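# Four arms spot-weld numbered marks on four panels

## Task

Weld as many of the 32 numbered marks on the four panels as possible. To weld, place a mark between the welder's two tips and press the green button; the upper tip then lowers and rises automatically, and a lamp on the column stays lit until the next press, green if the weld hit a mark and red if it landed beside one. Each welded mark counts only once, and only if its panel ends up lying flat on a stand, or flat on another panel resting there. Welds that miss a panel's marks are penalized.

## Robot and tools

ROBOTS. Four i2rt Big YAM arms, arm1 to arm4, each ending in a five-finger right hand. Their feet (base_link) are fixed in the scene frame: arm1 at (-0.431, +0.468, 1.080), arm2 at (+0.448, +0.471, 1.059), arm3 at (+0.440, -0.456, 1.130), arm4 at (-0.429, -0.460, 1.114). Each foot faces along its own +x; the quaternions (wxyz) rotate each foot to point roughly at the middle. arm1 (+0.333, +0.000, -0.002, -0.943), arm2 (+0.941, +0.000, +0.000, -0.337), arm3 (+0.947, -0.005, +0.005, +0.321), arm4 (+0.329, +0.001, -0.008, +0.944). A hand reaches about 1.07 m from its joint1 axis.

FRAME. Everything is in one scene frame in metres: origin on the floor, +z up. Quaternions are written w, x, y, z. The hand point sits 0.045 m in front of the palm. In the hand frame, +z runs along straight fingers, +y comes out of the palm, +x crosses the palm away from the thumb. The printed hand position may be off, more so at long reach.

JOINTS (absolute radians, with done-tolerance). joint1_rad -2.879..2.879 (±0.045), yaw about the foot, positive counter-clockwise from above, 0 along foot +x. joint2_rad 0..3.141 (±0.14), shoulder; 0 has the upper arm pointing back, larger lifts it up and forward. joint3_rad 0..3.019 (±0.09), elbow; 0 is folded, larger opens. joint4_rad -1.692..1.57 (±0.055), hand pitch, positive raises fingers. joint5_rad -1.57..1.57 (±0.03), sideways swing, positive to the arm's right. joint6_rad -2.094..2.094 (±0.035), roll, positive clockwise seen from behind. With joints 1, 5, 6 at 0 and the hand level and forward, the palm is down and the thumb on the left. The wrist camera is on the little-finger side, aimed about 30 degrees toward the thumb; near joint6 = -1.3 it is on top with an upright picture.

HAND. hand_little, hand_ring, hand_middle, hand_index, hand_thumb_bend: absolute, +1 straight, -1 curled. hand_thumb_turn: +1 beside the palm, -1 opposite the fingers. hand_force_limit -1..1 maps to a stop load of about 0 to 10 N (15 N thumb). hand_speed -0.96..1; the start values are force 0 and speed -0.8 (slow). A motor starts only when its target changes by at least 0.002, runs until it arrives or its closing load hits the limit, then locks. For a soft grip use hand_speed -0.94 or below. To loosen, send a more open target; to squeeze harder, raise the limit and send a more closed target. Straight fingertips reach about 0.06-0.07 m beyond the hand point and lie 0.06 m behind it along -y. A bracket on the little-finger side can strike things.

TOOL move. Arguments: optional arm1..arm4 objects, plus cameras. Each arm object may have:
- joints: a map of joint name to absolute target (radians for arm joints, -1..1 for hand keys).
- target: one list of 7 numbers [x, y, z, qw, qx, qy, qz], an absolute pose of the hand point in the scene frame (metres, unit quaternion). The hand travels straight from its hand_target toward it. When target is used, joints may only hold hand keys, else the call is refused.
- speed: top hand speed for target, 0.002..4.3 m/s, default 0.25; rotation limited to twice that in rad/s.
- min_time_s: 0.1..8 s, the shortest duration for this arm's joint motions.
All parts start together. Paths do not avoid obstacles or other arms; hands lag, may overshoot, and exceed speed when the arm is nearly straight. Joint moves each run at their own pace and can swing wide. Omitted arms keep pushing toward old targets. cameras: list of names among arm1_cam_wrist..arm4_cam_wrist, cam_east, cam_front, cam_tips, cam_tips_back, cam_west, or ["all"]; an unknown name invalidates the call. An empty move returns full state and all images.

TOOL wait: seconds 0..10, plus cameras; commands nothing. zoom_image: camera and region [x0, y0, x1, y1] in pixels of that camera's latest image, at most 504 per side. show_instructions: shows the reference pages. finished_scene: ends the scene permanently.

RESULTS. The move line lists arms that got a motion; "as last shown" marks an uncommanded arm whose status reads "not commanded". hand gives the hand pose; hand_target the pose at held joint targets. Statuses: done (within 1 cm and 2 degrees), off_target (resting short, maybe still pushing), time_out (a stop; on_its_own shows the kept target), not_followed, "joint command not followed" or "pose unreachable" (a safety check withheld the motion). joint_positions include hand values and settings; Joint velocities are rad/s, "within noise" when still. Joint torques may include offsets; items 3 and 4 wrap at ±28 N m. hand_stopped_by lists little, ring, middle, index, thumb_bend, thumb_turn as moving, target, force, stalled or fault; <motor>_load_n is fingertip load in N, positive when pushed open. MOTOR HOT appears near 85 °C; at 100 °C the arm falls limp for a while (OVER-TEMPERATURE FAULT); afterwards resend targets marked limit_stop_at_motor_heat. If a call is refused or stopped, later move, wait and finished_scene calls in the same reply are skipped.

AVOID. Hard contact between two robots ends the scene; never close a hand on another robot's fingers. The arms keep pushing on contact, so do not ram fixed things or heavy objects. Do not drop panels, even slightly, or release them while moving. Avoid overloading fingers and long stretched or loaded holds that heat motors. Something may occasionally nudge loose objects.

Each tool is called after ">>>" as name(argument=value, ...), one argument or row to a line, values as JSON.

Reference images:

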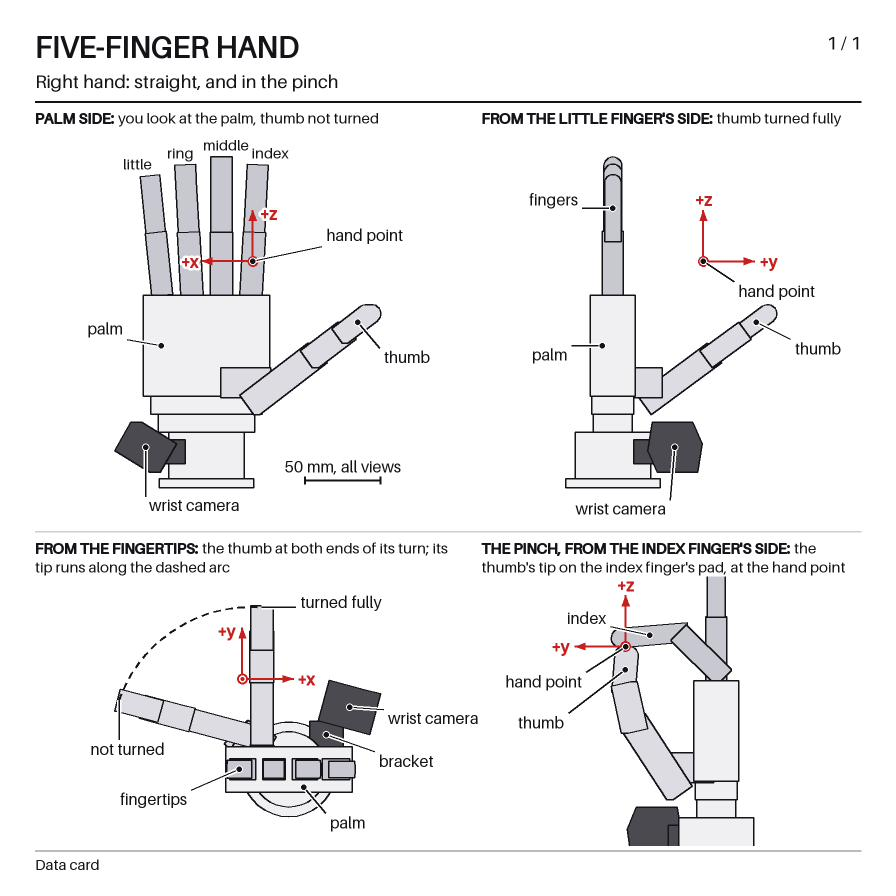

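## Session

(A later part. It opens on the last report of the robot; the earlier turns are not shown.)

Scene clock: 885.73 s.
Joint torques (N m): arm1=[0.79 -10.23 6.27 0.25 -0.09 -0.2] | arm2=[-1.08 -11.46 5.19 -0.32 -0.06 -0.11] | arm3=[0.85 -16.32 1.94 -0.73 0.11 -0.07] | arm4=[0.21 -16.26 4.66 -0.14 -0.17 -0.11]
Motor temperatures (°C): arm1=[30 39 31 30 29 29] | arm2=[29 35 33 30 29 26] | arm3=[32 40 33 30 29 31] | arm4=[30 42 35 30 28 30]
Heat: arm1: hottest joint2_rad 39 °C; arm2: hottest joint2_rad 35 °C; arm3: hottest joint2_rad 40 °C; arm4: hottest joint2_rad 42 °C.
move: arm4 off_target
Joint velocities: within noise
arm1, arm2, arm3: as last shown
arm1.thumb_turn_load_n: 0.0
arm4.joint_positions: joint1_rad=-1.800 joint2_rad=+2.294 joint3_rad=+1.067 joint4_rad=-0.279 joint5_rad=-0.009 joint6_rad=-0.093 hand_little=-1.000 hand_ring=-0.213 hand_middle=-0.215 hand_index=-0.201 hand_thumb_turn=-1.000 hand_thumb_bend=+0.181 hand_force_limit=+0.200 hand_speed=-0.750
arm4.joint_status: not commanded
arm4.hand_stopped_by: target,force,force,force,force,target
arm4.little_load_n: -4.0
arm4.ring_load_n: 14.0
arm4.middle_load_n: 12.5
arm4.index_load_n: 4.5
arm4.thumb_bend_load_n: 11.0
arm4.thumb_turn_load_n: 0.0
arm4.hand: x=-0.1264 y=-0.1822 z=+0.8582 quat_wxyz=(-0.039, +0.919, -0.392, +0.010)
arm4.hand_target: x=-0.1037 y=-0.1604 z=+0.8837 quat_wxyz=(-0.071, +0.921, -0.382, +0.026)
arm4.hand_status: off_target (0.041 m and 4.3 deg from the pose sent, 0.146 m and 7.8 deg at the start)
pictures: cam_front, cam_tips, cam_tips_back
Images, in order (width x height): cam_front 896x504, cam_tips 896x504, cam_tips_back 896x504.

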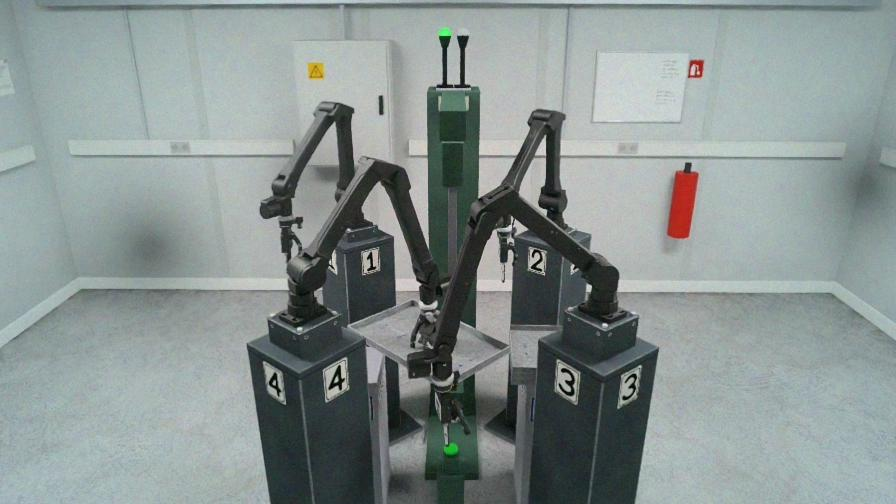

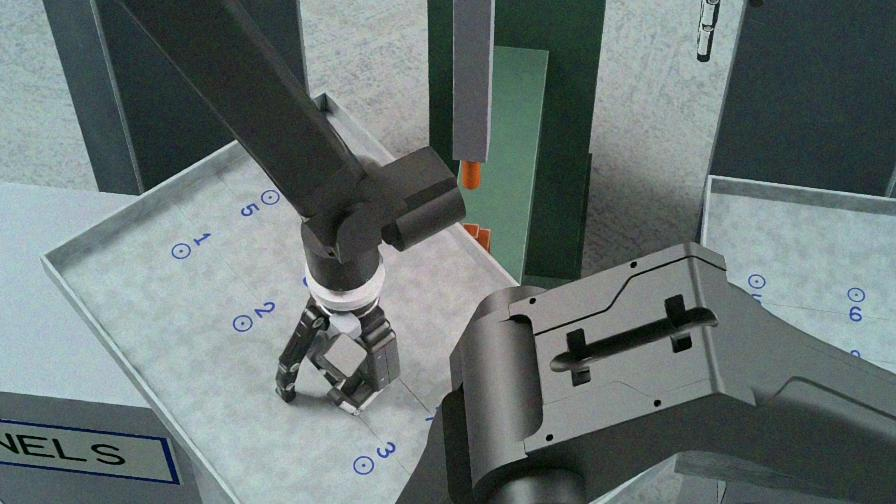

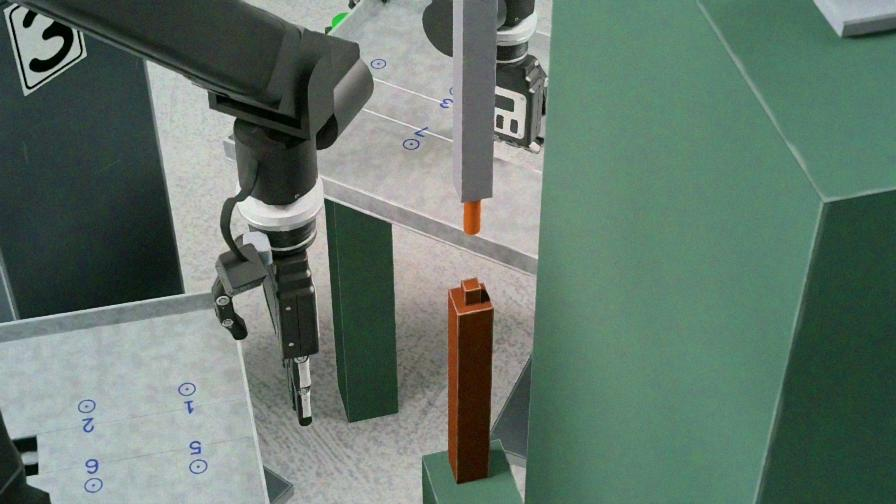

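>>> move(
  arm4={"target": [0.002, -0.114, 0.876, -0.0771, 0.9171, -0.3987, 0.0289], "speed": 0.2},
)

>>> move(
  arm4={"target": [0.0105, -0.085, 0.871, -0.0771, 0.9171, -0.3987, 0.0289], "speed": 0.1},
  cameras=["cam_tips", "cam_tips_back"],
)

>>> zoom_image(
  camera="cam_tips",
  region=[400, 150, 540, 290],
)

>>> zoom_image(
  camera="cam_tips_back",
  region=[400, 210, 540, 350],
)

Scene clock: 887.23 s.
Joint torques (N m): arm1=[0.79 -10.23 6.31 0.24 -0.09 -0.2] | arm2=[-1.14 -11.63 5.22 -0.23 -0.05 -0.13] | arm3=[1.38 -17.03 1.78 -0.69 0.15 -0.1] | arm4=[-0.73 -17.49 7.79 -0.09 -0.2 -0.11]
Motor temperatures (°C): arm1=[30 39 31 30 29 29] | arm2=[29 35 33 30 29 26] | arm3=[32 40 33 30 29 31] | arm4=[30 42 35 30 28 30]
Heat: arm1: hottest joint2_rad 39 °C; arm2: hottest joint2_rad 35 °C; arm3: hottest joint2_rad 40 °C; arm4: hottest joint2_rad 42 °C.
move: arm4 off_target
Joint velocities: within noise
arm1, arm2, arm3: as last shown
arm4.joint_positions: joint1_rad=-1.842 joint2_rad=+2.429 joint3_rad=+1.422 joint4_rad=-0.478 joint5_rad=-0.013 joint6_rad=-0.113 hand_little=-1.000 hand_ring=-0.213 hand_middle=-0.215 hand_index=-0.201 hand_thumb_turn=-1.000 hand_thumb_bend=+0.181 hand_force_limit=+0.200 hand_speed=-0.750
arm4.joint_status: not commanded
arm4.hand_stopped_by: target,force,force,force,force,target
arm4.little_load_n: -4.0
arm4.ring_load_n: 14.0
arm4.middle_load_n: 12.5
arm4.index_load_n: 4.5
arm4.thumb_bend_load_n: 10.5
arm4.thumb_turn_load_n: 0.0
arm4.hand: x=-0.0256 y=-0.1304 z=+0.8526 quat_wxyz=(-0.049, +0.914, -0.402, +0.014)
arm4.hand_target: x=+0.0012 y=-0.1145 z=+0.8765 quat_wxyz=(-0.077, +0.914, -0.397, +0.029)
arm4.hand_status: off_target (0.040 m and 3.6 deg from the pose sent, 0.147 m and 4.9 deg at the start)
pictures: none

Scene clock: 888.30 s.
Joint torques (N m): arm1=[0.67 -10.29 6.28 0.25 -0.09 -0.19] | arm2=[-1.14 -11.22 5.26 -0.27 -0.05 -0.12] | arm3=[0.67 -15.85 1.59 -0.49 0.09 -0.06] | arm4=[0.56 -17.79 9.26 -0.16 -0.06 0.16]
Motor temperatures (°C): arm1=[30 39 31 30 29 29] | arm2=[29 35 33 30 29 26] | arm3=[32 40 33 30 29 31] | arm4=[30 42 35 30 28 30]
Heat: arm1: hottest joint2_rad 39 °C; arm2: hottest joint2_rad 35 °C; arm3: hottest joint2_rad 40 °C; arm4: hottest joint2_rad 42 °C.
move: arm4 off_target
Joint velocities: within noise
arm1, arm2, arm3: as last shown
arm4.joint_positions: joint1_rad=-1.827 joint2_rad=+2.472 joint3_rad=+1.502 joint4_rad=-0.522 joint5_rad=-0.013 joint6_rad=-0.110 hand_little=-1.000 hand_ring=-0.213 hand_middle=-0.215 hand_index=-0.201 hand_thumb_turn=-1.000 hand_thumb_bend=+0.181 hand_force_limit=+0.200 hand_speed=-0.750
arm4.joint_status: not commanded
arm4.hand_stopped_by: target,force,force,force,force,target
arm4.little_load_n: -4.0
arm4.ring_load_n: 14.0
arm4.middle_load_n: 12.5
arm4.index_load_n: 4.5
arm4.thumb_bend_load_n: 11.0
arm4.thumb_turn_load_n: 0.0
arm4.hand: x=-0.0162 y=-0.1133 z=+0.8466 quat_wxyz=(-0.046, +0.917, -0.397, +0.012)
arm4.hand_target: x=+0.0092 y=-0.0858 z=+0.8721 quat_wxyz=(-0.077, +0.914, -0.397, +0.028)
arm4.hand_status: off_target (0.046 m and 4.0 deg from the pose sent, 0.061 m and 3.6 deg at the start)
Images, in order (width x height): cam_tips 896x504, cam_tips_back 896x504.

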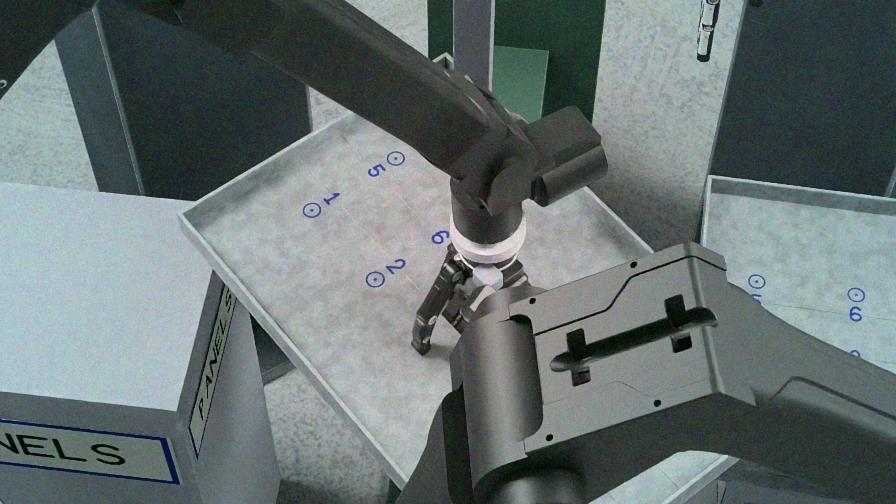

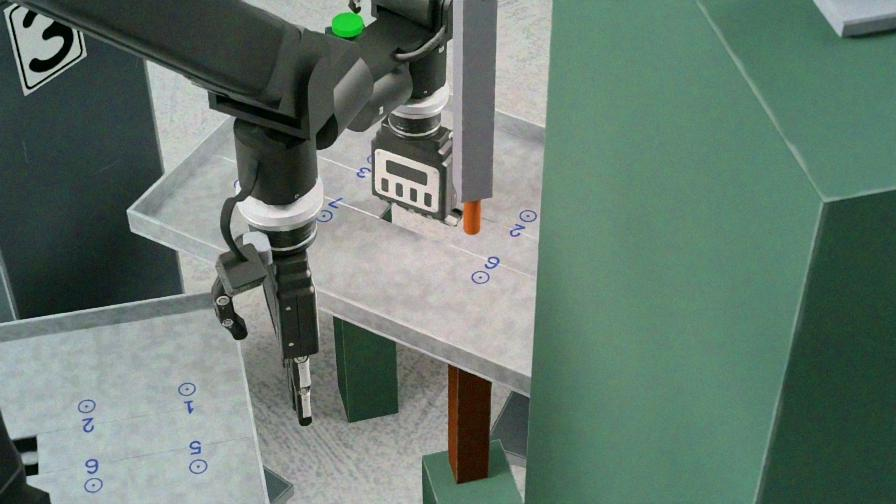

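Scaled by 3.600.

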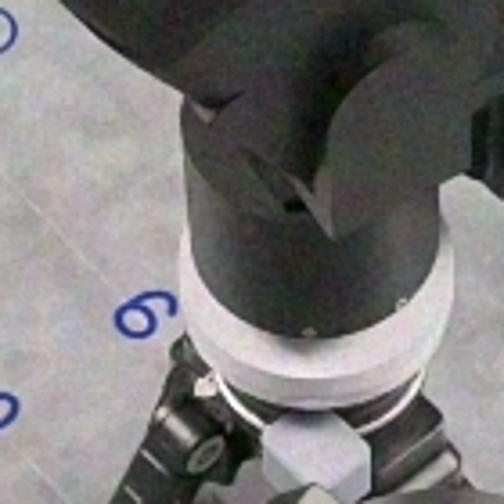

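Scaled by 3.600.

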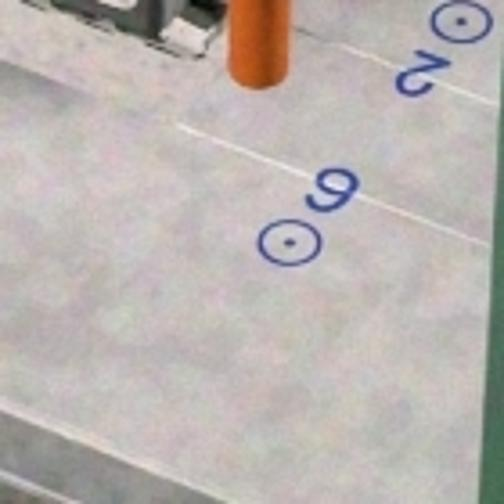

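>>> move(
  arm4={"target": [0.029, -0.0935, 0.8697, -0.0771, 0.9171, -0.3987, 0.0289], "speed": 0.1},
  cameras=["cam_tips", "cam_tips_back"],
)

>>> zoom_image(
  camera="cam_tips_back",
  region=[400, 210, 540, 350],
)

>>> zoom_image(
  camera="cam_tips",
  region=[290, 130, 510, 350],
)

Scene clock: 890.07 s.
Joint torques (N m): arm1=[0.67 -10.29 6.26 0.25 -0.09 -0.2] | arm2=[-0.97 -11.52 5.23 -0.23 -0.05 -0.11] | arm3=[1.2 -15.68 1.59 -0.83 0.13 -0.1] | arm4=[-1.2 -17.96 9.63 -0.17 -0.21 -0.11]
Motor temperatures (°C): arm1=[30 39 31 30 29 29] | arm2=[29 35 33 30 29 26] | arm3=[32 41 33 30 29 31] | arm4=[30 42 35 30 28 30]
Heat: arm1: hottest joint2_rad 39 °C; arm2: hottest joint2_rad 35 °C; arm3: hottest joint2_rad 41 °C; arm4: hottest joint2_rad 42 °C.
move: arm4 off_target
Joint velocities: within noise
arm1, arm2, arm3: as last shown
arm1.thumb_bend_load_n: -0.5
arm3.thumb_turn_load_n: -0.5
arm4.joint_positions: joint1_rad=-1.835 joint2_rad=+2.490 joint3_rad=+1.539 joint4_rad=-0.543 joint5_rad=-0.012 joint6_rad=-0.112 hand_little=-1.000 hand_ring=-0.213 hand_middle=-0.215 hand_index=-0.201 hand_thumb_turn=-1.000 hand_thumb_bend=+0.181 hand_force_limit=+0.200 hand_speed=-0.750
arm4.joint_status: not commanded
arm4.hand_stopped_by: target,force,force,force,force,target
arm4.little_load_n: -4.0
arm4.ring_load_n: 14.0
arm4.middle_load_n: 12.5
arm4.index_load_n: 4.0
arm4.thumb_bend_load_n: 10.5
arm4.thumb_turn_load_n: 0.0
arm4.hand: x=-0.0066 y=-0.1120 z=+0.8445 quat_wxyz=(-0.045, +0.916, -0.399, +0.012)
arm4.hand_target: x=+0.0279 y=-0.0946 z=+0.8709 quat_wxyz=(-0.077, +0.914, -0.397, +0.029)
arm4.hand_status: off_target (0.047 m and 4.2 deg from the pose sent, 0.054 m and 4.0 deg at the start)
Images, in order (width x height): cam_tips 896x504, cam_tips_back 896x504.

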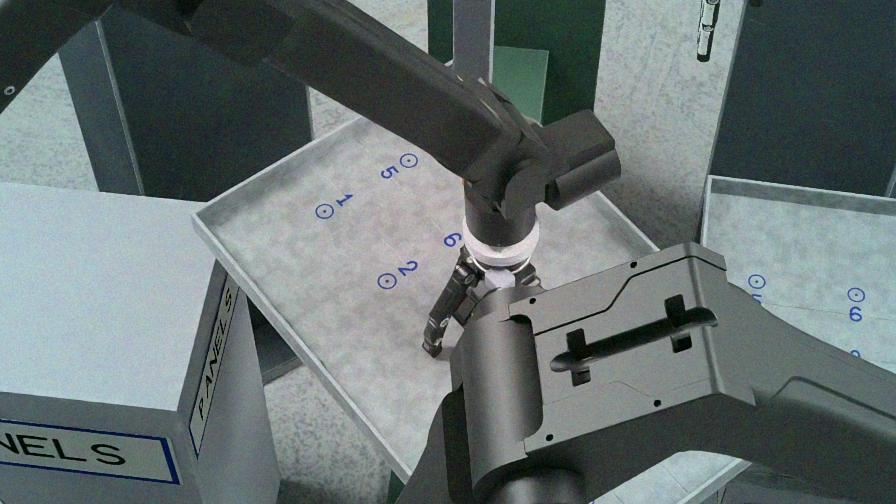

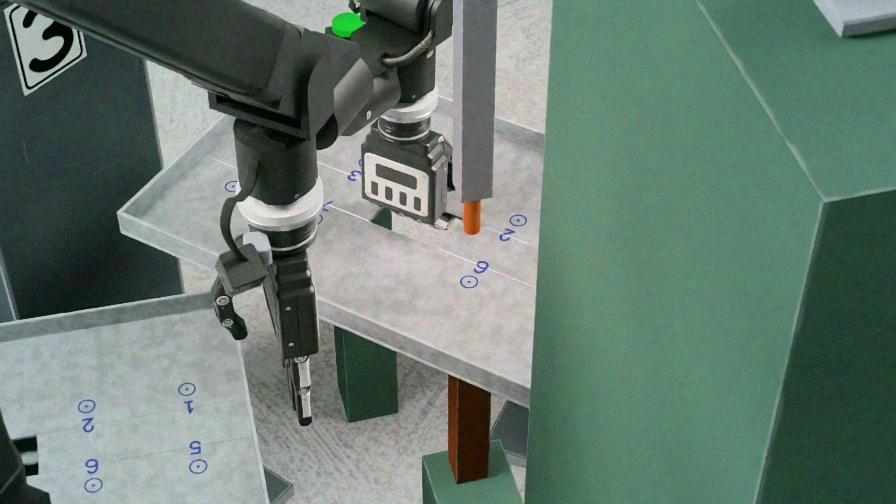

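Scaled by 3.600.

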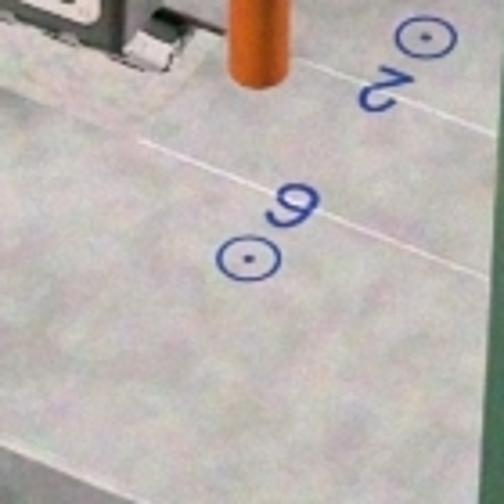

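Scaled by 2.291.

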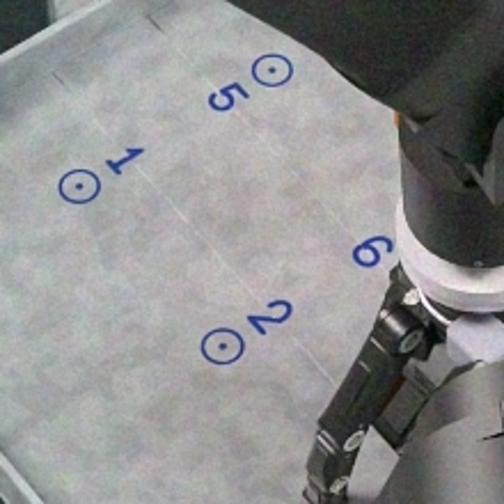

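>>> move(
  arm3={"target": [0.0446, -0.575, 0.803, 0.0, 0.598, 0.8018, 0.0], "speed": 0.12},
)

>>> wait(
  seconds=3.0,
  cameras=["cam_front", "cam_tips_back"],
)

Scene clock: 891.33 s.
Joint torques (N m): arm1=[0.73 -10.29 6.28 0.23 -0.09 -0.19] | arm2=[-0.85 -11.52 5.26 -0.21 -0.06 -0.11] | arm3=[0.56 -13.51 3.11 0.44 0.16 -0.05] | arm4=[-1.14 -18.02 9.63 -0.17 -0.2 -0.11]
Motor temperatures (°C): arm1=[30 39 31 30 29 29] | arm2=[29 35 33 30 29 26] | arm3=[32 41 33 30 29 31] | arm4=[30 42 35 30 28 30]
Heat: arm1: hottest joint2_rad 39 °C; arm2: hottest joint2_rad 35 °C; arm3: hottest joint2_rad 41 °C; arm4: hottest joint2_rad 42 °C.
move: arm3 done
Joint velocities: within noise
arm1, arm2, arm4: as last shown
arm1.thumb_bend_load_n: 0.0
arm3.joint_positions: joint1_rad=+2.704 joint2_rad=+2.480 joint3_rad=+1.198 joint4_rad=-0.309 joint5_rad=+0.008 joint6_rad=-0.061 hand_little=-1.000 hand_ring=-1.000 hand_middle=-1.000 hand_index=+1.000 hand_thumb_turn=+1.000 hand_thumb_bend=+1.000 hand_force_limit=+0.750 hand_speed=+0.000
arm3.joint_status: not commanded
arm3.hand_stopped_by: target,target,target,target,target,target
arm3.little_load_n: 0.5
arm3.ring_load_n: 0.0
arm3.middle_load_n: 0.0
arm3.index_load_n: -1.5
arm3.thumb_bend_load_n: 0.0
arm3.thumb_turn_load_n: 0.0
arm3.hand: x=+0.0487 y=-0.5710 z=+0.8105 quat_wxyz=(+0.004, +0.603, +0.798, +0.004)
arm3.hand_target: x=+0.0449 y=-0.5750 z=+0.8032 quat_wxyz=(+0.000, +0.598, +0.802, +0.000)
arm3.hand_status: done (0.009 m and 1.0 deg from the pose sent, 0.022 m and 0.7 deg at the start)
arm4.index_load_n: 4.5
arm4.thumb_bend_load_n: 11.0
pictures: none

Scene clock: 894.33 s.
Joint torques (N m): arm1=[0.73 -10.34 6.28 0.23 -0.09 -0.2] | arm2=[-1.03 -11.52 5.19 -0.27 -0.07 -0.15] | arm3=[0.85 -13.74 3.08 0.58 0.12 -0.05] | arm4=[-1.08 -18.14 9.48 -0.06 -0.17 -0.09]
Motor temperatures (°C): arm1=[30 39 31 30 29 29] | arm2=[29 35 33 30 29 26] | arm3=[32 40 33 30 29 31] | arm4=[30 42 35 30 28 30]
Heat: arm1: hottest joint2_rad 39 °C; arm2: hottest joint2_rad 35 °C; arm3: hottest joint2_rad 40 °C; arm4: hottest joint2_rad 42 °C.
Joint velocities: within noise
arm1.joint_positions: joint1_rad=+0.358 joint2_rad=+1.596 joint3_rad=+0.857 joint4_rad=-0.795 joint5_rad=+0.001 joint6_rad=+0.985 hand_little=+1.000 hand_ring=+1.000 hand_middle=+1.000 hand_index=+1.000 hand_thumb_turn=-1.000 hand_thumb_bend=-0.200 hand_force_limit=+0.750 hand_speed=-0.300
arm1.joint_status: not commanded
arm1.hand_stopped_by: target,target,target,target,target,target
arm1.little_load_n: 0.0
arm1.ring_load_n: 0.0
arm1.middle_load_n: 0.0
arm1.index_load_n: 0.0
arm1.thumb_bend_load_n: -0.5
arm1.thumb_turn_load_n: 0.0
arm1.hand: x=-0.5692 y=+0.1036 z=+1.0629 quat_wxyz=(-0.005, -0.688, -0.725, +0.019)
arm1.hand_target: x=-0.5625 y=+0.1083 z=+1.0596 quat_wxyz=(-0.004, -0.680, -0.733, +0.011)
arm1.hand_status: not commanded
arm2.joint_positions: joint1_rad=-1.591 joint2_rad=+1.663 joint3_rad=+0.854 joint4_rad=-0.761 joint5_rad=+0.001 joint6_rad=+0.859 hand_little=+1.000 hand_ring=+1.000 hand_middle=+1.000 hand_index=+1.000 hand_thumb_turn=-1.000 hand_thumb_bend=-0.300 hand_force_limit=+0.850 hand_speed=-0.500
arm2.joint_status: not commanded
arm2.hand_stopped_by: target,target,target,target,target,target
arm2.little_load_n: 0.0
arm2.ring_load_n: 0.0
arm2.middle_load_n: 0.0
arm2.index_load_n: 0.0
arm2.thumb_bend_load_n: 0.0
arm2.thumb_turn_load_n: 0.0
arm2.hand: x=+0.2552 y=+0.1461 z=+1.0151 quat_wxyz=(+0.001, -0.706, -0.708, +0.000)
arm2.hand_target: x=+0.2544 y=+0.1498 z=+1.0189 quat_wxyz=(+0.000, -0.706, -0.708, +0.000)
arm2.hand_status: not commanded
arm3.joint_positions: joint1_rad=+2.704 joint2_rad=+2.480 joint3_rad=+1.198 joint4_rad=-0.309 joint5_rad=+0.008 joint6_rad=-0.061 hand_little=-1.000 hand_ring=-1.000 hand_middle=-1.000 hand_index=+1.000 hand_thumb_turn=+1.000 hand_thumb_bend=+1.000 hand_force_limit=+0.750 hand_speed=+0.000
arm3.joint_status: not commanded
arm3.hand_stopped_by: target,target,target,target,target,target
arm3.little_load_n: 0.0
arm3.ring_load_n: 0.5
arm3.middle_load_n: 0.0
arm3.index_load_n: -2.0
arm3.thumb_bend_load_n: 0.0
arm3.thumb_turn_load_n: 0.0
arm3.hand: x=+0.0487 y=-0.5710 z=+0.8105 quat_wxyz=(+0.004, +0.603, +0.798, +0.004)
arm3.hand_target: x=+0.0449 y=-0.5750 z=+0.8032 quat_wxyz=(+0.000, +0.598, +0.802, +0.000)
arm3.hand_status: done (0.009 m and 1.0 deg from the pose sent, 0.022 m and 0.7 deg at the start)
arm4.joint_positions: joint1_rad=-1.835 joint2_rad=+2.491 joint3_rad=+1.541 joint4_rad=-0.546 joint5_rad=-0.013 joint6_rad=-0.115 hand_little=-1.000 hand_ring=-0.213 hand_middle=-0.215 hand_index=-0.201 hand_thumb_turn=-1.000 hand_thumb_bend=+0.181 hand_force_limit=+0.200 hand_speed=-0.750
arm4.joint_status: not commanded
arm4.hand_stopped_by: target,force,force,force,force,target
arm4.little_load_n: -4.0
arm4.ring_load_n: 14.0
arm4.middle_load_n: 12.5
arm4.index_load_n: 4.5
arm4.thumb_bend_load_n: 11.0
arm4.thumb_turn_load_n: 0.0
arm4.hand: x=-0.0067 y=-0.1122 z=+0.8444 quat_wxyz=(-0.044, +0.916, -0.399, +0.011)
arm4.hand_target: x=+0.0279 y=-0.0946 z=+0.8708 quat_wxyz=(-0.077, +0.914, -0.397, +0.029)
arm4.hand_status: not commanded
wait: 3.00 s; at rest by 0.60 s
Images, in order (width x height): cam_front 896x504, cam_tips_back 896x504.

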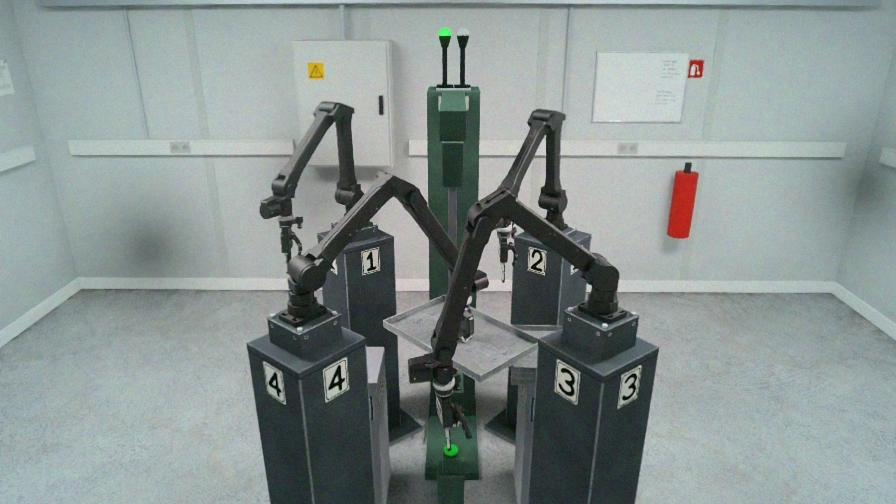

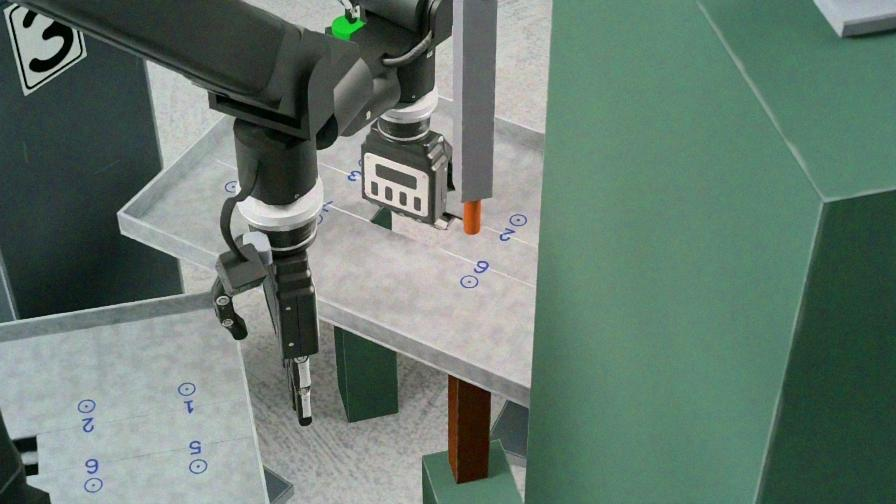

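>>> move(
  arm3={"target": [0.0446, -0.575, 0.832, 0.0, 0.598, 0.8018, 0.0], "speed": 0.15},
  arm4={"target": [0.0803, -0.0356, 0.8885, -0.0826, 0.9155, -0.398, 0.0315], "speed": 0.18},
)

>>> move(
  arm4={"target": [0.0889, -0.0058, 0.886, -0.0826, 0.9155, -0.398, 0.0315], "speed": 0.1},
  cameras=["cam_tips", "cam_tips_back"],
)

>>> zoom_image(
  camera="cam_tips",
  region=[400, 150, 540, 290],
)

>>> zoom_image(
  camera="cam_tips_back",
  region=[400, 210, 540, 350],
)

Scene clock: 896.40 s.
Joint torques (N m): arm1=[0.79 -10.29 6.3 0.25 -0.09 -0.21] | arm2=[-0.91 -11.16 5.24 -0.31 -0.03 -0.12] | arm3=[1.08 -15.91 1.57 -0.75 0.08 -0.07] | arm4=[1.03 -20.42 10.84 -0.12 -0.13 0.12]
Motor temperatures (°C): arm1=[30 39 31 30 29 29] | arm2=[29 35 33 30 29 26] | arm3=[32 40 33 30 29 31] | arm4=[30 42 36 30 28 30]
Heat: arm1: hottest joint2_rad 39 °C; arm2: hottest joint2_rad 35 °C; arm3: hottest joint2_rad 40 °C; arm4: hottest joint2_rad 42 °C.
move: arm3 done; arm4 off_target
Joint velocities: within noise
arm1, arm2: as last shown
arm3.joint_positions: joint1_rad=+2.704 joint2_rad=+2.442 joint3_rad=+1.184 joint4_rad=-0.319 joint5_rad=+0.008 joint6_rad=-0.061 hand_little=-1.000 hand_ring=-1.000 hand_middle=-1.000 hand_index=+1.000 hand_thumb_turn=+1.000 hand_thumb_bend=+1.000 hand_force_limit=+0.750 hand_speed=+0.000
arm3.joint_status: not commanded
arm3.hand_stopped_by: target,target,target,target,target,target
arm3.little_load_n: 0.0
arm3.ring_load_n: 0.0
arm3.middle_load_n: 0.0
arm3.index_load_n: 0.0
arm3.thumb_bend_load_n: 0.0
arm3.thumb_turn_load_n: 0.0
arm3.hand: x=+0.0432 y=-0.5721 z=+0.8252 quat_wxyz=(+0.000, +0.603, +0.798, -0.002)
arm3.hand_target: x=+0.0447 y=-0.5750 z=+0.8318 quat_wxyz=(+0.000, +0.598, +0.802, +0.000)
arm3.hand_status: done (0.008 m and 0.7 deg from the pose sent, 0.022 m and 0.9 deg at the start)
arm4.joint_positions: joint1_rad=-1.835 joint2_rad=+2.610 joint3_rad=+1.851 joint4_rad=-0.734 joint5_rad=-0.013 joint6_rad=-0.111 hand_little=-1.000 hand_ring=-0.213 hand_middle=-0.215 hand_index=-0.201 hand_thumb_turn=-1.000 hand_thumb_bend=+0.181 hand_force_limit=+0.200 hand_speed=-0.750
arm4.joint_status: not commanded
arm4.hand_stopped_by: target,force,force,force,force,target
arm4.little_load_n: -4.5
arm4.ring_load_n: 13.5
arm4.middle_load_n: 12.5
arm4.index_load_n: 4.5
arm4.thumb_bend_load_n: 10.5
arm4.thumb_turn_load_n: 0.0
arm4.hand: x=+0.0526 y=-0.0678 z=+0.8513 quat_wxyz=(-0.045, +0.915, -0.400, +0.012)
arm4.hand_target: x=+0.0785 y=-0.0367 z=+0.8897 quat_wxyz=(-0.083, +0.913, -0.397, +0.031)
arm4.hand_status: off_target (0.056 m and 4.9 deg from the pose sent, 0.124 m and 5.0 deg at the start)
pictures: none

Scene clock: 897.47 s.
Joint torques (N m): arm1=[0.85 -10.23 6.27 0.24 -0.08 -0.2] | arm2=[-1.38 -11.34 5.26 -0.23 -0.05 -0.13] | arm3=[0.67 -15.33 1.62 -0.73 0.09 -0.1] | arm4=[0.67 -21.13 12.37 -0.18 -0.03 0.17]
Motor temperatures (°C): arm1=[30 39 31 30 29 29] | arm2=[29 35 33 30 29 26] | arm3=[32 40 33 30 29 31] | arm4=[30 42 36 30 28 30]
Heat: arm1: hottest joint2_rad 39 °C; arm2: hottest joint2_rad 35 °C; arm3: hottest joint2_rad 40 °C; arm4: hottest joint2_rad 42 °C.
move: arm4 off_target
Joint velocities: within noise
arm1, arm2, arm3: as last shown
arm1.thumb_bend_load_n: 0.0
arm3.ring_load_n: 0.5
arm3.thumb_bend_load_n: -0.5
arm4.joint_positions: joint1_rad=-1.803 joint2_rad=+2.671 joint3_rad=+1.971 joint4_rad=-0.801 joint5_rad=-0.012 joint6_rad=-0.089 hand_little=-1.000 hand_ring=-0.213 hand_middle=-0.215 hand_index=-0.201 hand_thumb_turn=-1.000 hand_thumb_bend=+0.181 hand_force_limit=+0.200 hand_speed=-0.750
arm4.joint_status: not commanded
arm4.hand_stopped_by: target,force,force,force,force,target
arm4.little_load_n: -4.0
arm4.ring_load_n: 14.0
arm4.middle_load_n: 12.5
arm4.index_load_n: 4.0
arm4.thumb_bend_load_n: 10.5
arm4.thumb_turn_load_n: 0.0
arm4.hand: x=+0.0558 y=-0.0385 z=+0.8465 quat_wxyz=(-0.042, +0.918, -0.395, +0.010)
arm4.hand_target: x=+0.0867 y=-0.0074 z=+0.8879 quat_wxyz=(-0.083, +0.913, -0.397, +0.031)
arm4.hand_status: off_target (0.061 m and 5.3 deg from the pose sent, 0.080 m and 4.9 deg at the start)
Images, in order (width x height): cam_tips 896x504, cam_tips_back 896x504.

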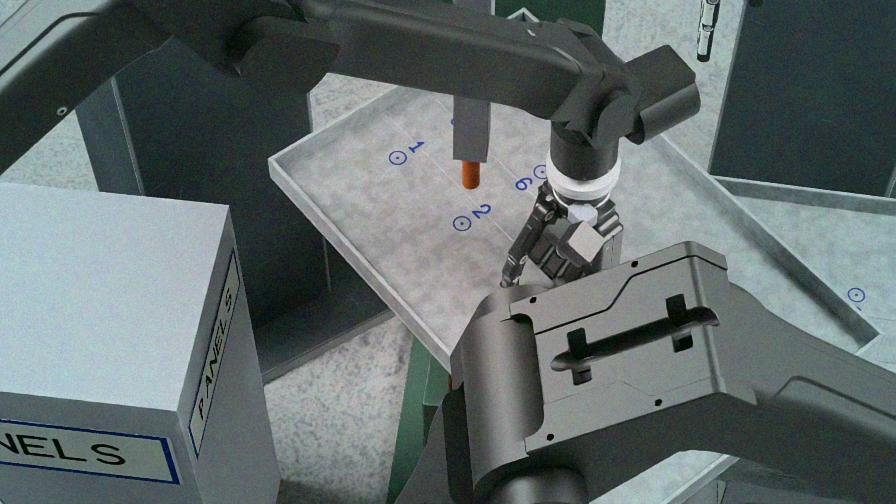

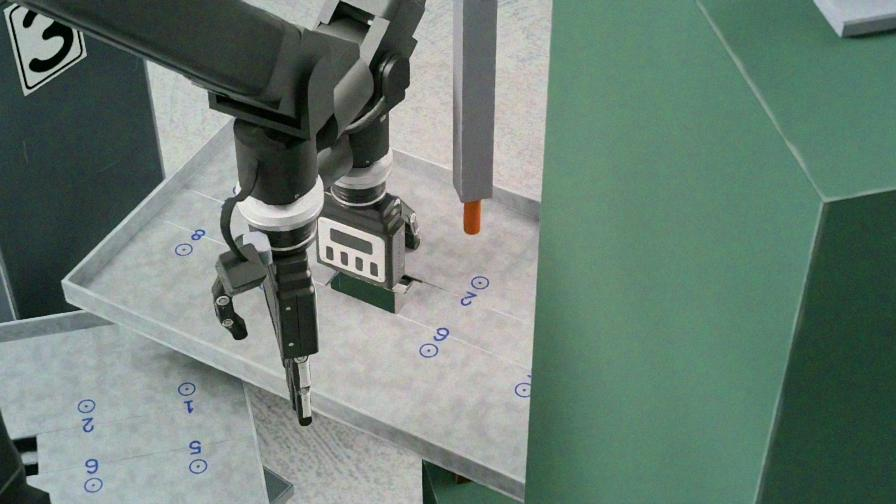

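Scaled by 3.600.

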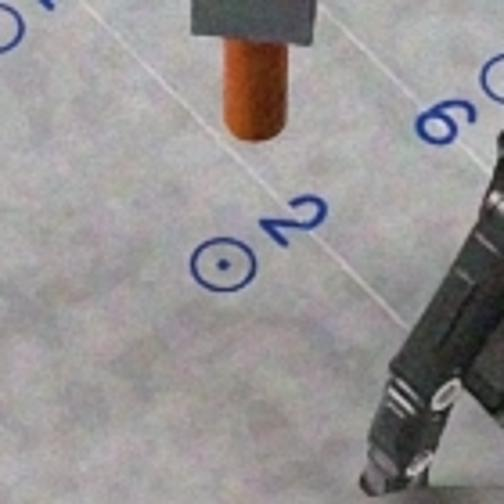

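Scaled by 3.600.

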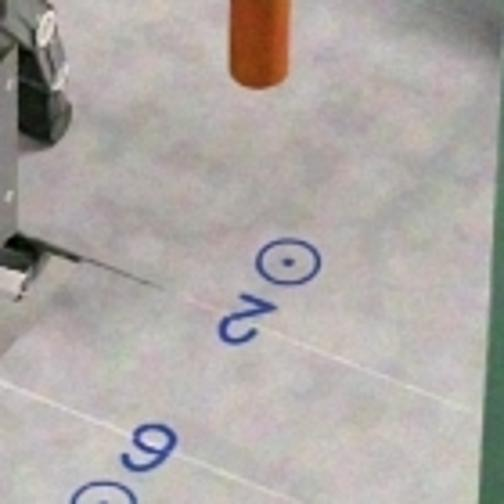

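>>> move(
  arm4={"target": [0.1065, -0.0195, 0.887, -0.0826, 0.9155, -0.398, 0.0315], "speed": 0.1},
  cameras=["cam_tips", "cam_tips_back"],
)

>>> zoom_image(
  camera="cam_tips",
  region=[400, 150, 540, 290],
)

>>> zoom_image(
  camera="cam_tips_back",
  region=[400, 210, 540, 350],
)

Scene clock: 898.97 s.
Joint torques (N m): arm1=[0.79 -10.23 6.28 0.27 -0.09 -0.19] | arm2=[-1.14 -11.46 5.22 -0.17 -0.04 -0.11] | arm3=[0.67 -15.68 1.73 -0.75 0.14 -0.09] | arm4=[-1.38 -21.3 12.7 -0.17 -0.2 -0.11]
Motor temperatures (°C): arm1=[30 39 31 30 29 29] | arm2=[29 35 33 30 29 26] | arm3=[32 40 33 30 29 31] | arm4=[30 42 36 30 28 30]
Heat: arm1: hottest joint2_rad 39 °C; arm2: hottest joint2_rad 35 °C; arm3: hottest joint2_rad 40 °C; arm4: hottest joint2_rad 42 °C.
move: arm4 off_target
Joint velocities: within noise
arm1, arm2, arm3: as last shown
arm2.middle_load_n: -0.5
arm3.ring_load_n: 0.0
arm3.thumb_bend_load_n: 0.0
arm4.joint_positions: joint1_rad=-1.816 joint2_rad=+2.683 joint3_rad=+1.999 joint4_rad=-0.819 joint5_rad=-0.010 joint6_rad=-0.092 hand_little=-1.000 hand_ring=-0.213 hand_middle=-0.215 hand_index=-0.201 hand_thumb_turn=-1.000 hand_thumb_bend=+0.181 hand_force_limit=+0.200 hand_speed=-0.750
arm4.joint_status: not commanded
arm4.hand_stopped_by: target,force,force,force,force,target
arm4.little_load_n: -4.0
arm4.ring_load_n: 14.0
arm4.middle_load_n: 12.5
arm4.index_load_n: 4.5
arm4.thumb_bend_load_n: 11.0
arm4.thumb_turn_load_n: 0.0
arm4.hand: x=+0.0654 y=-0.0429 z=+0.8469 quat_wxyz=(-0.041, +0.915, -0.400, +0.010)
arm4.hand_target: x=+0.1043 y=-0.0215 z=+0.8887 quat_wxyz=(-0.082, +0.913, -0.397, +0.032)
arm4.hand_status: off_target (0.062 m and 5.4 deg from the pose sent, 0.068 m and 5.3 deg at the start)
Images, in order (width x height): cam_tips 896x504, cam_tips_back 896x504.

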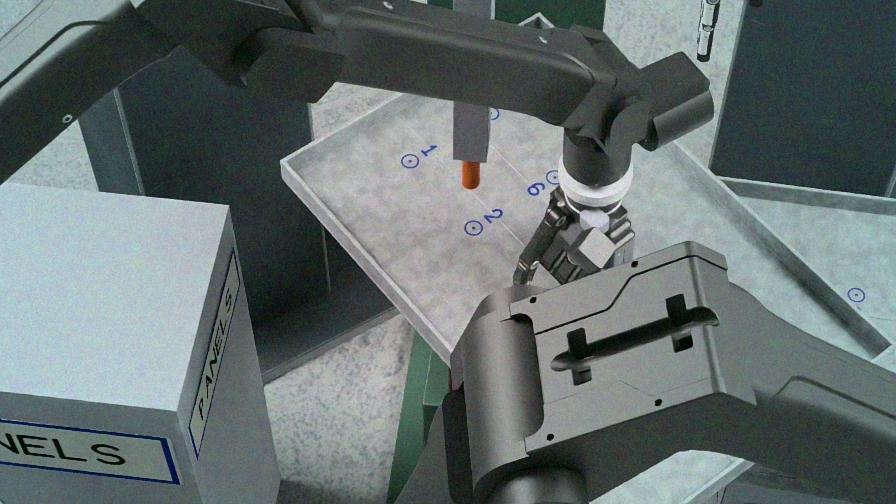

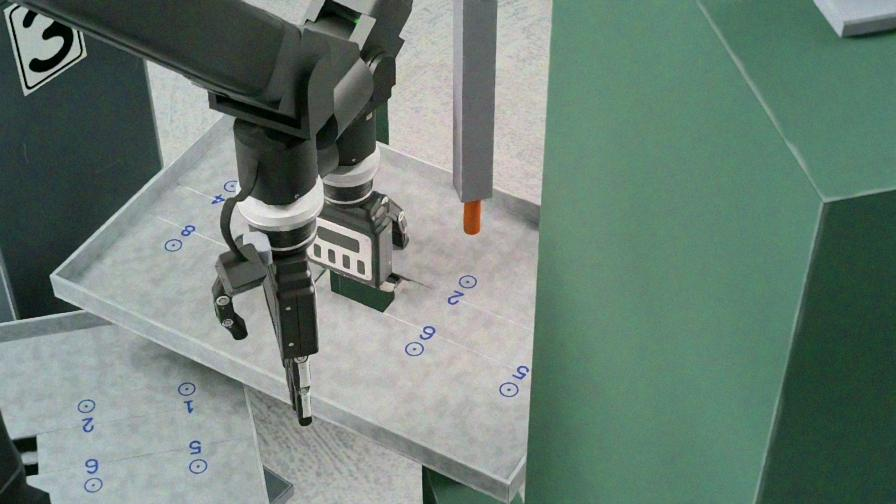

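Scaled by 3.600.

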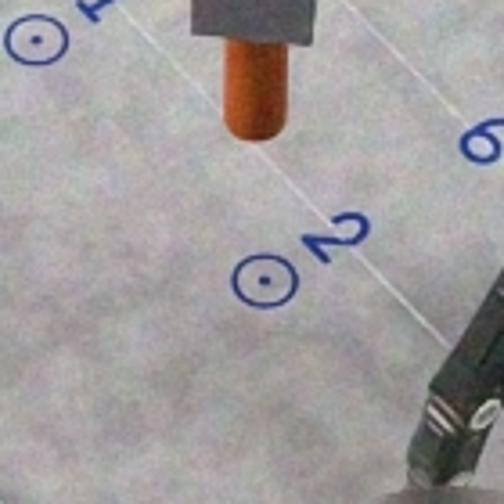

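Scaled by 3.600.

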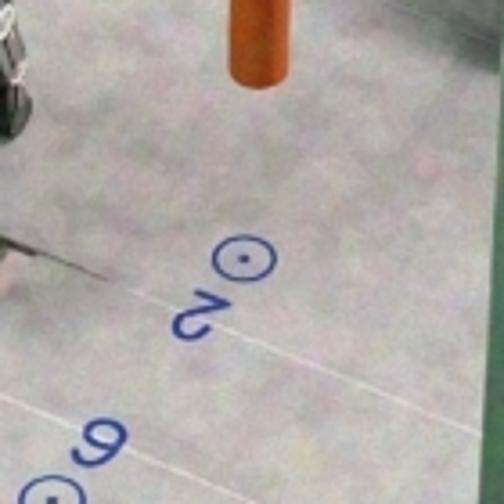

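>>> move(
  arm3={"target": [0.0446, -0.575, 0.803, 0.0, 0.598, 0.8018, 0.0], "speed": 0.12},
)

>>> wait(
  seconds=3.0,
  cameras=["cam_front", "cam_tips_back"],
)

Scene clock: 900.10 s.
Joint torques (N m): arm1=[0.67 -10.23 6.27 0.24 -0.09 -0.19] | arm2=[-1.2 -11.16 5.24 -0.25 -0.03 -0.11] | arm3=[0.26 -13.39 3.25 0.68 0.1 -0.08] | arm4=[-1.03 -21.19 12.68 -0.18 -0.2 -0.11]
Motor temperatures (°C): arm1=[30 39 31 30 29 29] | arm2=[29 35 33 30 29 26] | arm3=[32 40 33 30 29 31] | arm4=[30 42 36 30 28 30]
Heat: arm1: hottest joint2_rad 39 °C; arm2: hottest joint2_rad 35 °C; arm3: hottest joint2_rad 40 °C; arm4: hottest joint2_rad 42 °C.
move: arm3 done
Joint velocities: within noise
arm1, arm2, arm4: as last shown
arm2.middle_load_n: 0.0
arm3.joint_positions: joint1_rad=+2.704 joint2_rad=+2.480 joint3_rad=+1.198 joint4_rad=-0.308 joint5_rad=+0.008 joint6_rad=-0.061 hand_little=-1.000 hand_ring=-1.000 hand_middle=-1.000 hand_index=+1.000 hand_thumb_turn=+1.000 hand_thumb_bend=+1.000 hand_force_limit=+0.750 hand_speed=+0.000
arm3.joint_status: not commanded
arm3.hand_stopped_by: target,target,target,target,target,target
arm3.little_load_n: 0.0
arm3.ring_load_n: 0.0
arm3.middle_load_n: 0.0
arm3.index_load_n: -2.0
arm3.thumb_bend_load_n: 0.0
arm3.thumb_turn_load_n: 0.0
arm3.hand: x=+0.0485 y=-0.5711 z=+0.8104 quat_wxyz=(+0.004, +0.603, +0.798, +0.003)
arm3.hand_target: x=+0.0449 y=-0.5750 z=+0.8032 quat_wxyz=(+0.000, +0.598, +0.802, +0.000)
arm3.hand_status: done (0.009 m and 0.9 deg from the pose sent, 0.022 m and 0.7 deg at the start)
pictures: none

Scene clock: 903.10 s.
Joint torques (N m): arm1=[0.73 -10.23 6.28 0.27 -0.09 -0.19] | arm2=[-1.2 -11.58 5.19 -0.35 -0.04 -0.11] | arm3=[0.38 -13.57 3.17 0.57 0.15 -0.11] | arm4=[-0.91 -21.3 12.52 -0.12 -0.15 -0.1]
Motor temperatures (°C): arm1=[30 39 31 30 29 29] | arm2=[29 35 33 30 29 26] | arm3=[32 40 33 30 29 31] | arm4=[30 41 36 30 28 30]
Heat: arm1: hottest joint2_rad 39 °C; arm2: hottest joint2_rad 35 °C; arm3: hottest joint2_rad 40 °C; arm4: hottest joint2_rad 41 °C.
Joint velocities: within noise
arm1.joint_positions: joint1_rad=+0.358 joint2_rad=+1.596 joint3_rad=+0.857 joint4_rad=-0.795 joint5_rad=+0.001 joint6_rad=+0.985 hand_little=+1.000 hand_ring=+1.000 hand_middle=+1.000 hand_index=+1.000 hand_thumb_turn=-1.000 hand_thumb_bend=-0.200 hand_force_limit=+0.750 hand_speed=-0.300
arm1.joint_status: not commanded
arm1.hand_stopped_by: target,target,target,target,target,target
arm1.little_load_n: 0.0
arm1.ring_load_n: 0.0
arm1.middle_load_n: 0.0
arm1.index_load_n: 0.0
arm1.thumb_bend_load_n: 0.0
arm1.thumb_turn_load_n: 0.0
arm1.hand: x=-0.5692 y=+0.1036 z=+1.0629 quat_wxyz=(-0.005, -0.688, -0.725, +0.019)
arm1.hand_target: x=-0.5625 y=+0.1083 z=+1.0596 quat_wxyz=(-0.004, -0.680, -0.733, +0.011)
arm1.hand_status: not commanded
arm2.joint_positions: joint1_rad=-1.591 joint2_rad=+1.663 joint3_rad=+0.854 joint4_rad=-0.761 joint5_rad=+0.001 joint6_rad=+0.859 hand_little=+1.000 hand_ring=+1.000 hand_middle=+1.000 hand_index=+1.000 hand_thumb_turn=-1.000 hand_thumb_bend=-0.300 hand_force_limit=+0.850 hand_speed=-0.500
arm2.joint_status: not commanded
arm2.hand_stopped_by: target,target,target,target,target,target
arm2.little_load_n: 0.0
arm2.ring_load_n: 0.0
arm2.middle_load_n: 0.0
arm2.index_load_n: 0.0
arm2.thumb_bend_load_n: 0.0
arm2.thumb_turn_load_n: 0.5
arm2.hand: x=+0.2552 y=+0.1461 z=+1.0151 quat_wxyz=(+0.001, -0.706, -0.708, +0.000)
arm2.hand_target: x=+0.2544 y=+0.1498 z=+1.0189 quat_wxyz=(+0.000, -0.706, -0.708, +0.000)
arm2.hand_status: not commanded
arm3.joint_positions: joint1_rad=+2.704 joint2_rad=+2.480 joint3_rad=+1.198 joint4_rad=-0.308 joint5_rad=+0.008 joint6_rad=-0.061 hand_little=-1.000 hand_ring=-1.000 hand_middle=-1.000 hand_index=+1.000 hand_thumb_turn=+1.000 hand_thumb_bend=+1.000 hand_force_limit=+0.750 hand_speed=+0.000
arm3.joint_status: not commanded
arm3.hand_stopped_by: target,target,target,target,target,target
arm3.little_load_n: 0.0
arm3.ring_load_n: 0.0
arm3.middle_load_n: 0.0
arm3.index_load_n: -2.0
arm3.thumb_bend_load_n: 0.0
arm3.thumb_turn_load_n: 0.0
arm3.hand: x=+0.0485 y=-0.5711 z=+0.8104 quat_wxyz=(+0.004, +0.603, +0.798, +0.003)
arm3.hand_target: x=+0.0449 y=-0.5750 z=+0.8032 quat_wxyz=(+0.000, +0.598, +0.802, +0.000)
arm3.hand_status: done (0.009 m and 0.9 deg from the pose sent, 0.022 m and 0.7 deg at the start)
arm4.joint_positions: joint1_rad=-1.817 joint2_rad=+2.684 joint3_rad=+2.001 joint4_rad=-0.821 joint5_rad=-0.011 joint6_rad=-0.094 hand_little=-1.000 hand_ring=-0.213 hand_middle=-0.215 hand_index=-0.201 hand_thumb_turn=-1.000 hand_thumb_bend=+0.181 hand_force_limit=+0.200 hand_speed=-0.750
arm4.joint_status: not commanded
arm4.hand_stopped_by: target,force,force,force,force,target
arm4.little_load_n: -4.0
arm4.ring_load_n: 14.0
arm4.middle_load_n: 12.5
arm4.index_load_n: 5.0
arm4.thumb_bend_load_n: 9.5
arm4.thumb_turn_load_n: 0.0
arm4.hand: x=+0.0657 y=-0.0428 z=+0.8471 quat_wxyz=(-0.041, +0.916, -0.400, +0.009)
arm4.hand_target: x=+0.1045 y=-0.0213 z=+0.8889 quat_wxyz=(-0.083, +0.913, -0.397, +0.032)
arm4.hand_status: not commanded
wait: 3.00 s; at rest by 0.67 s
Images, in order (width x height): cam_front 896x504, cam_tips_back 896x504.

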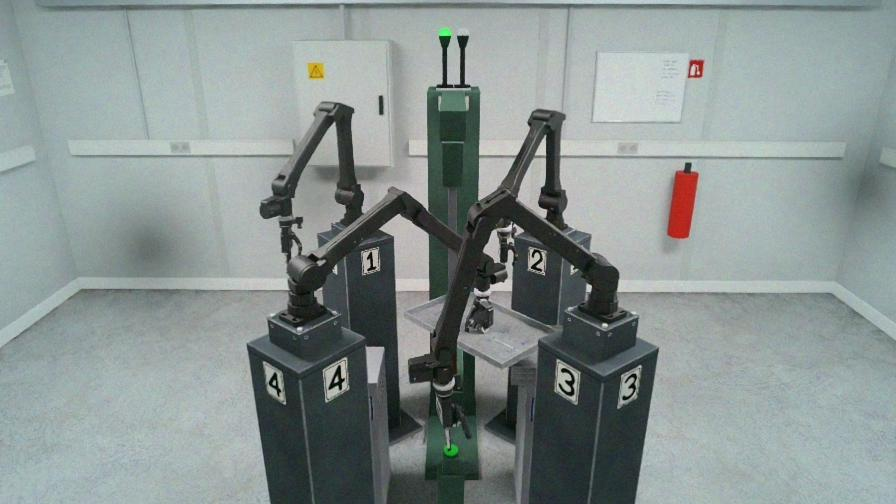

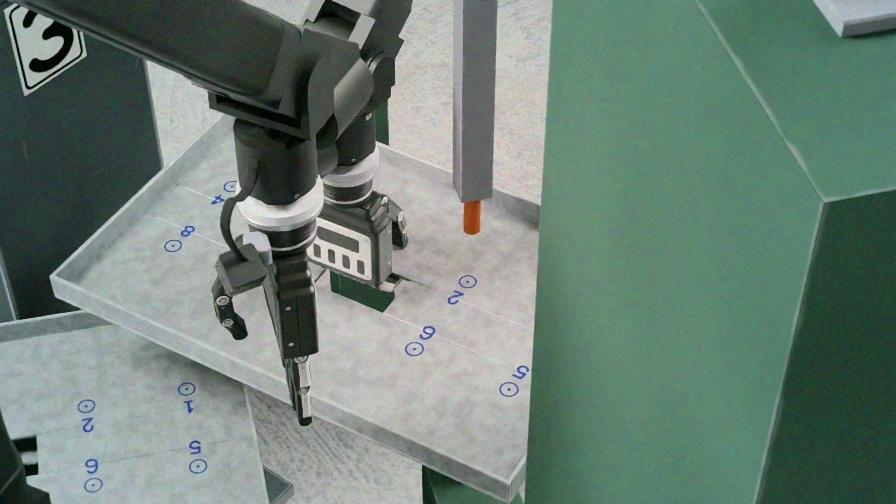

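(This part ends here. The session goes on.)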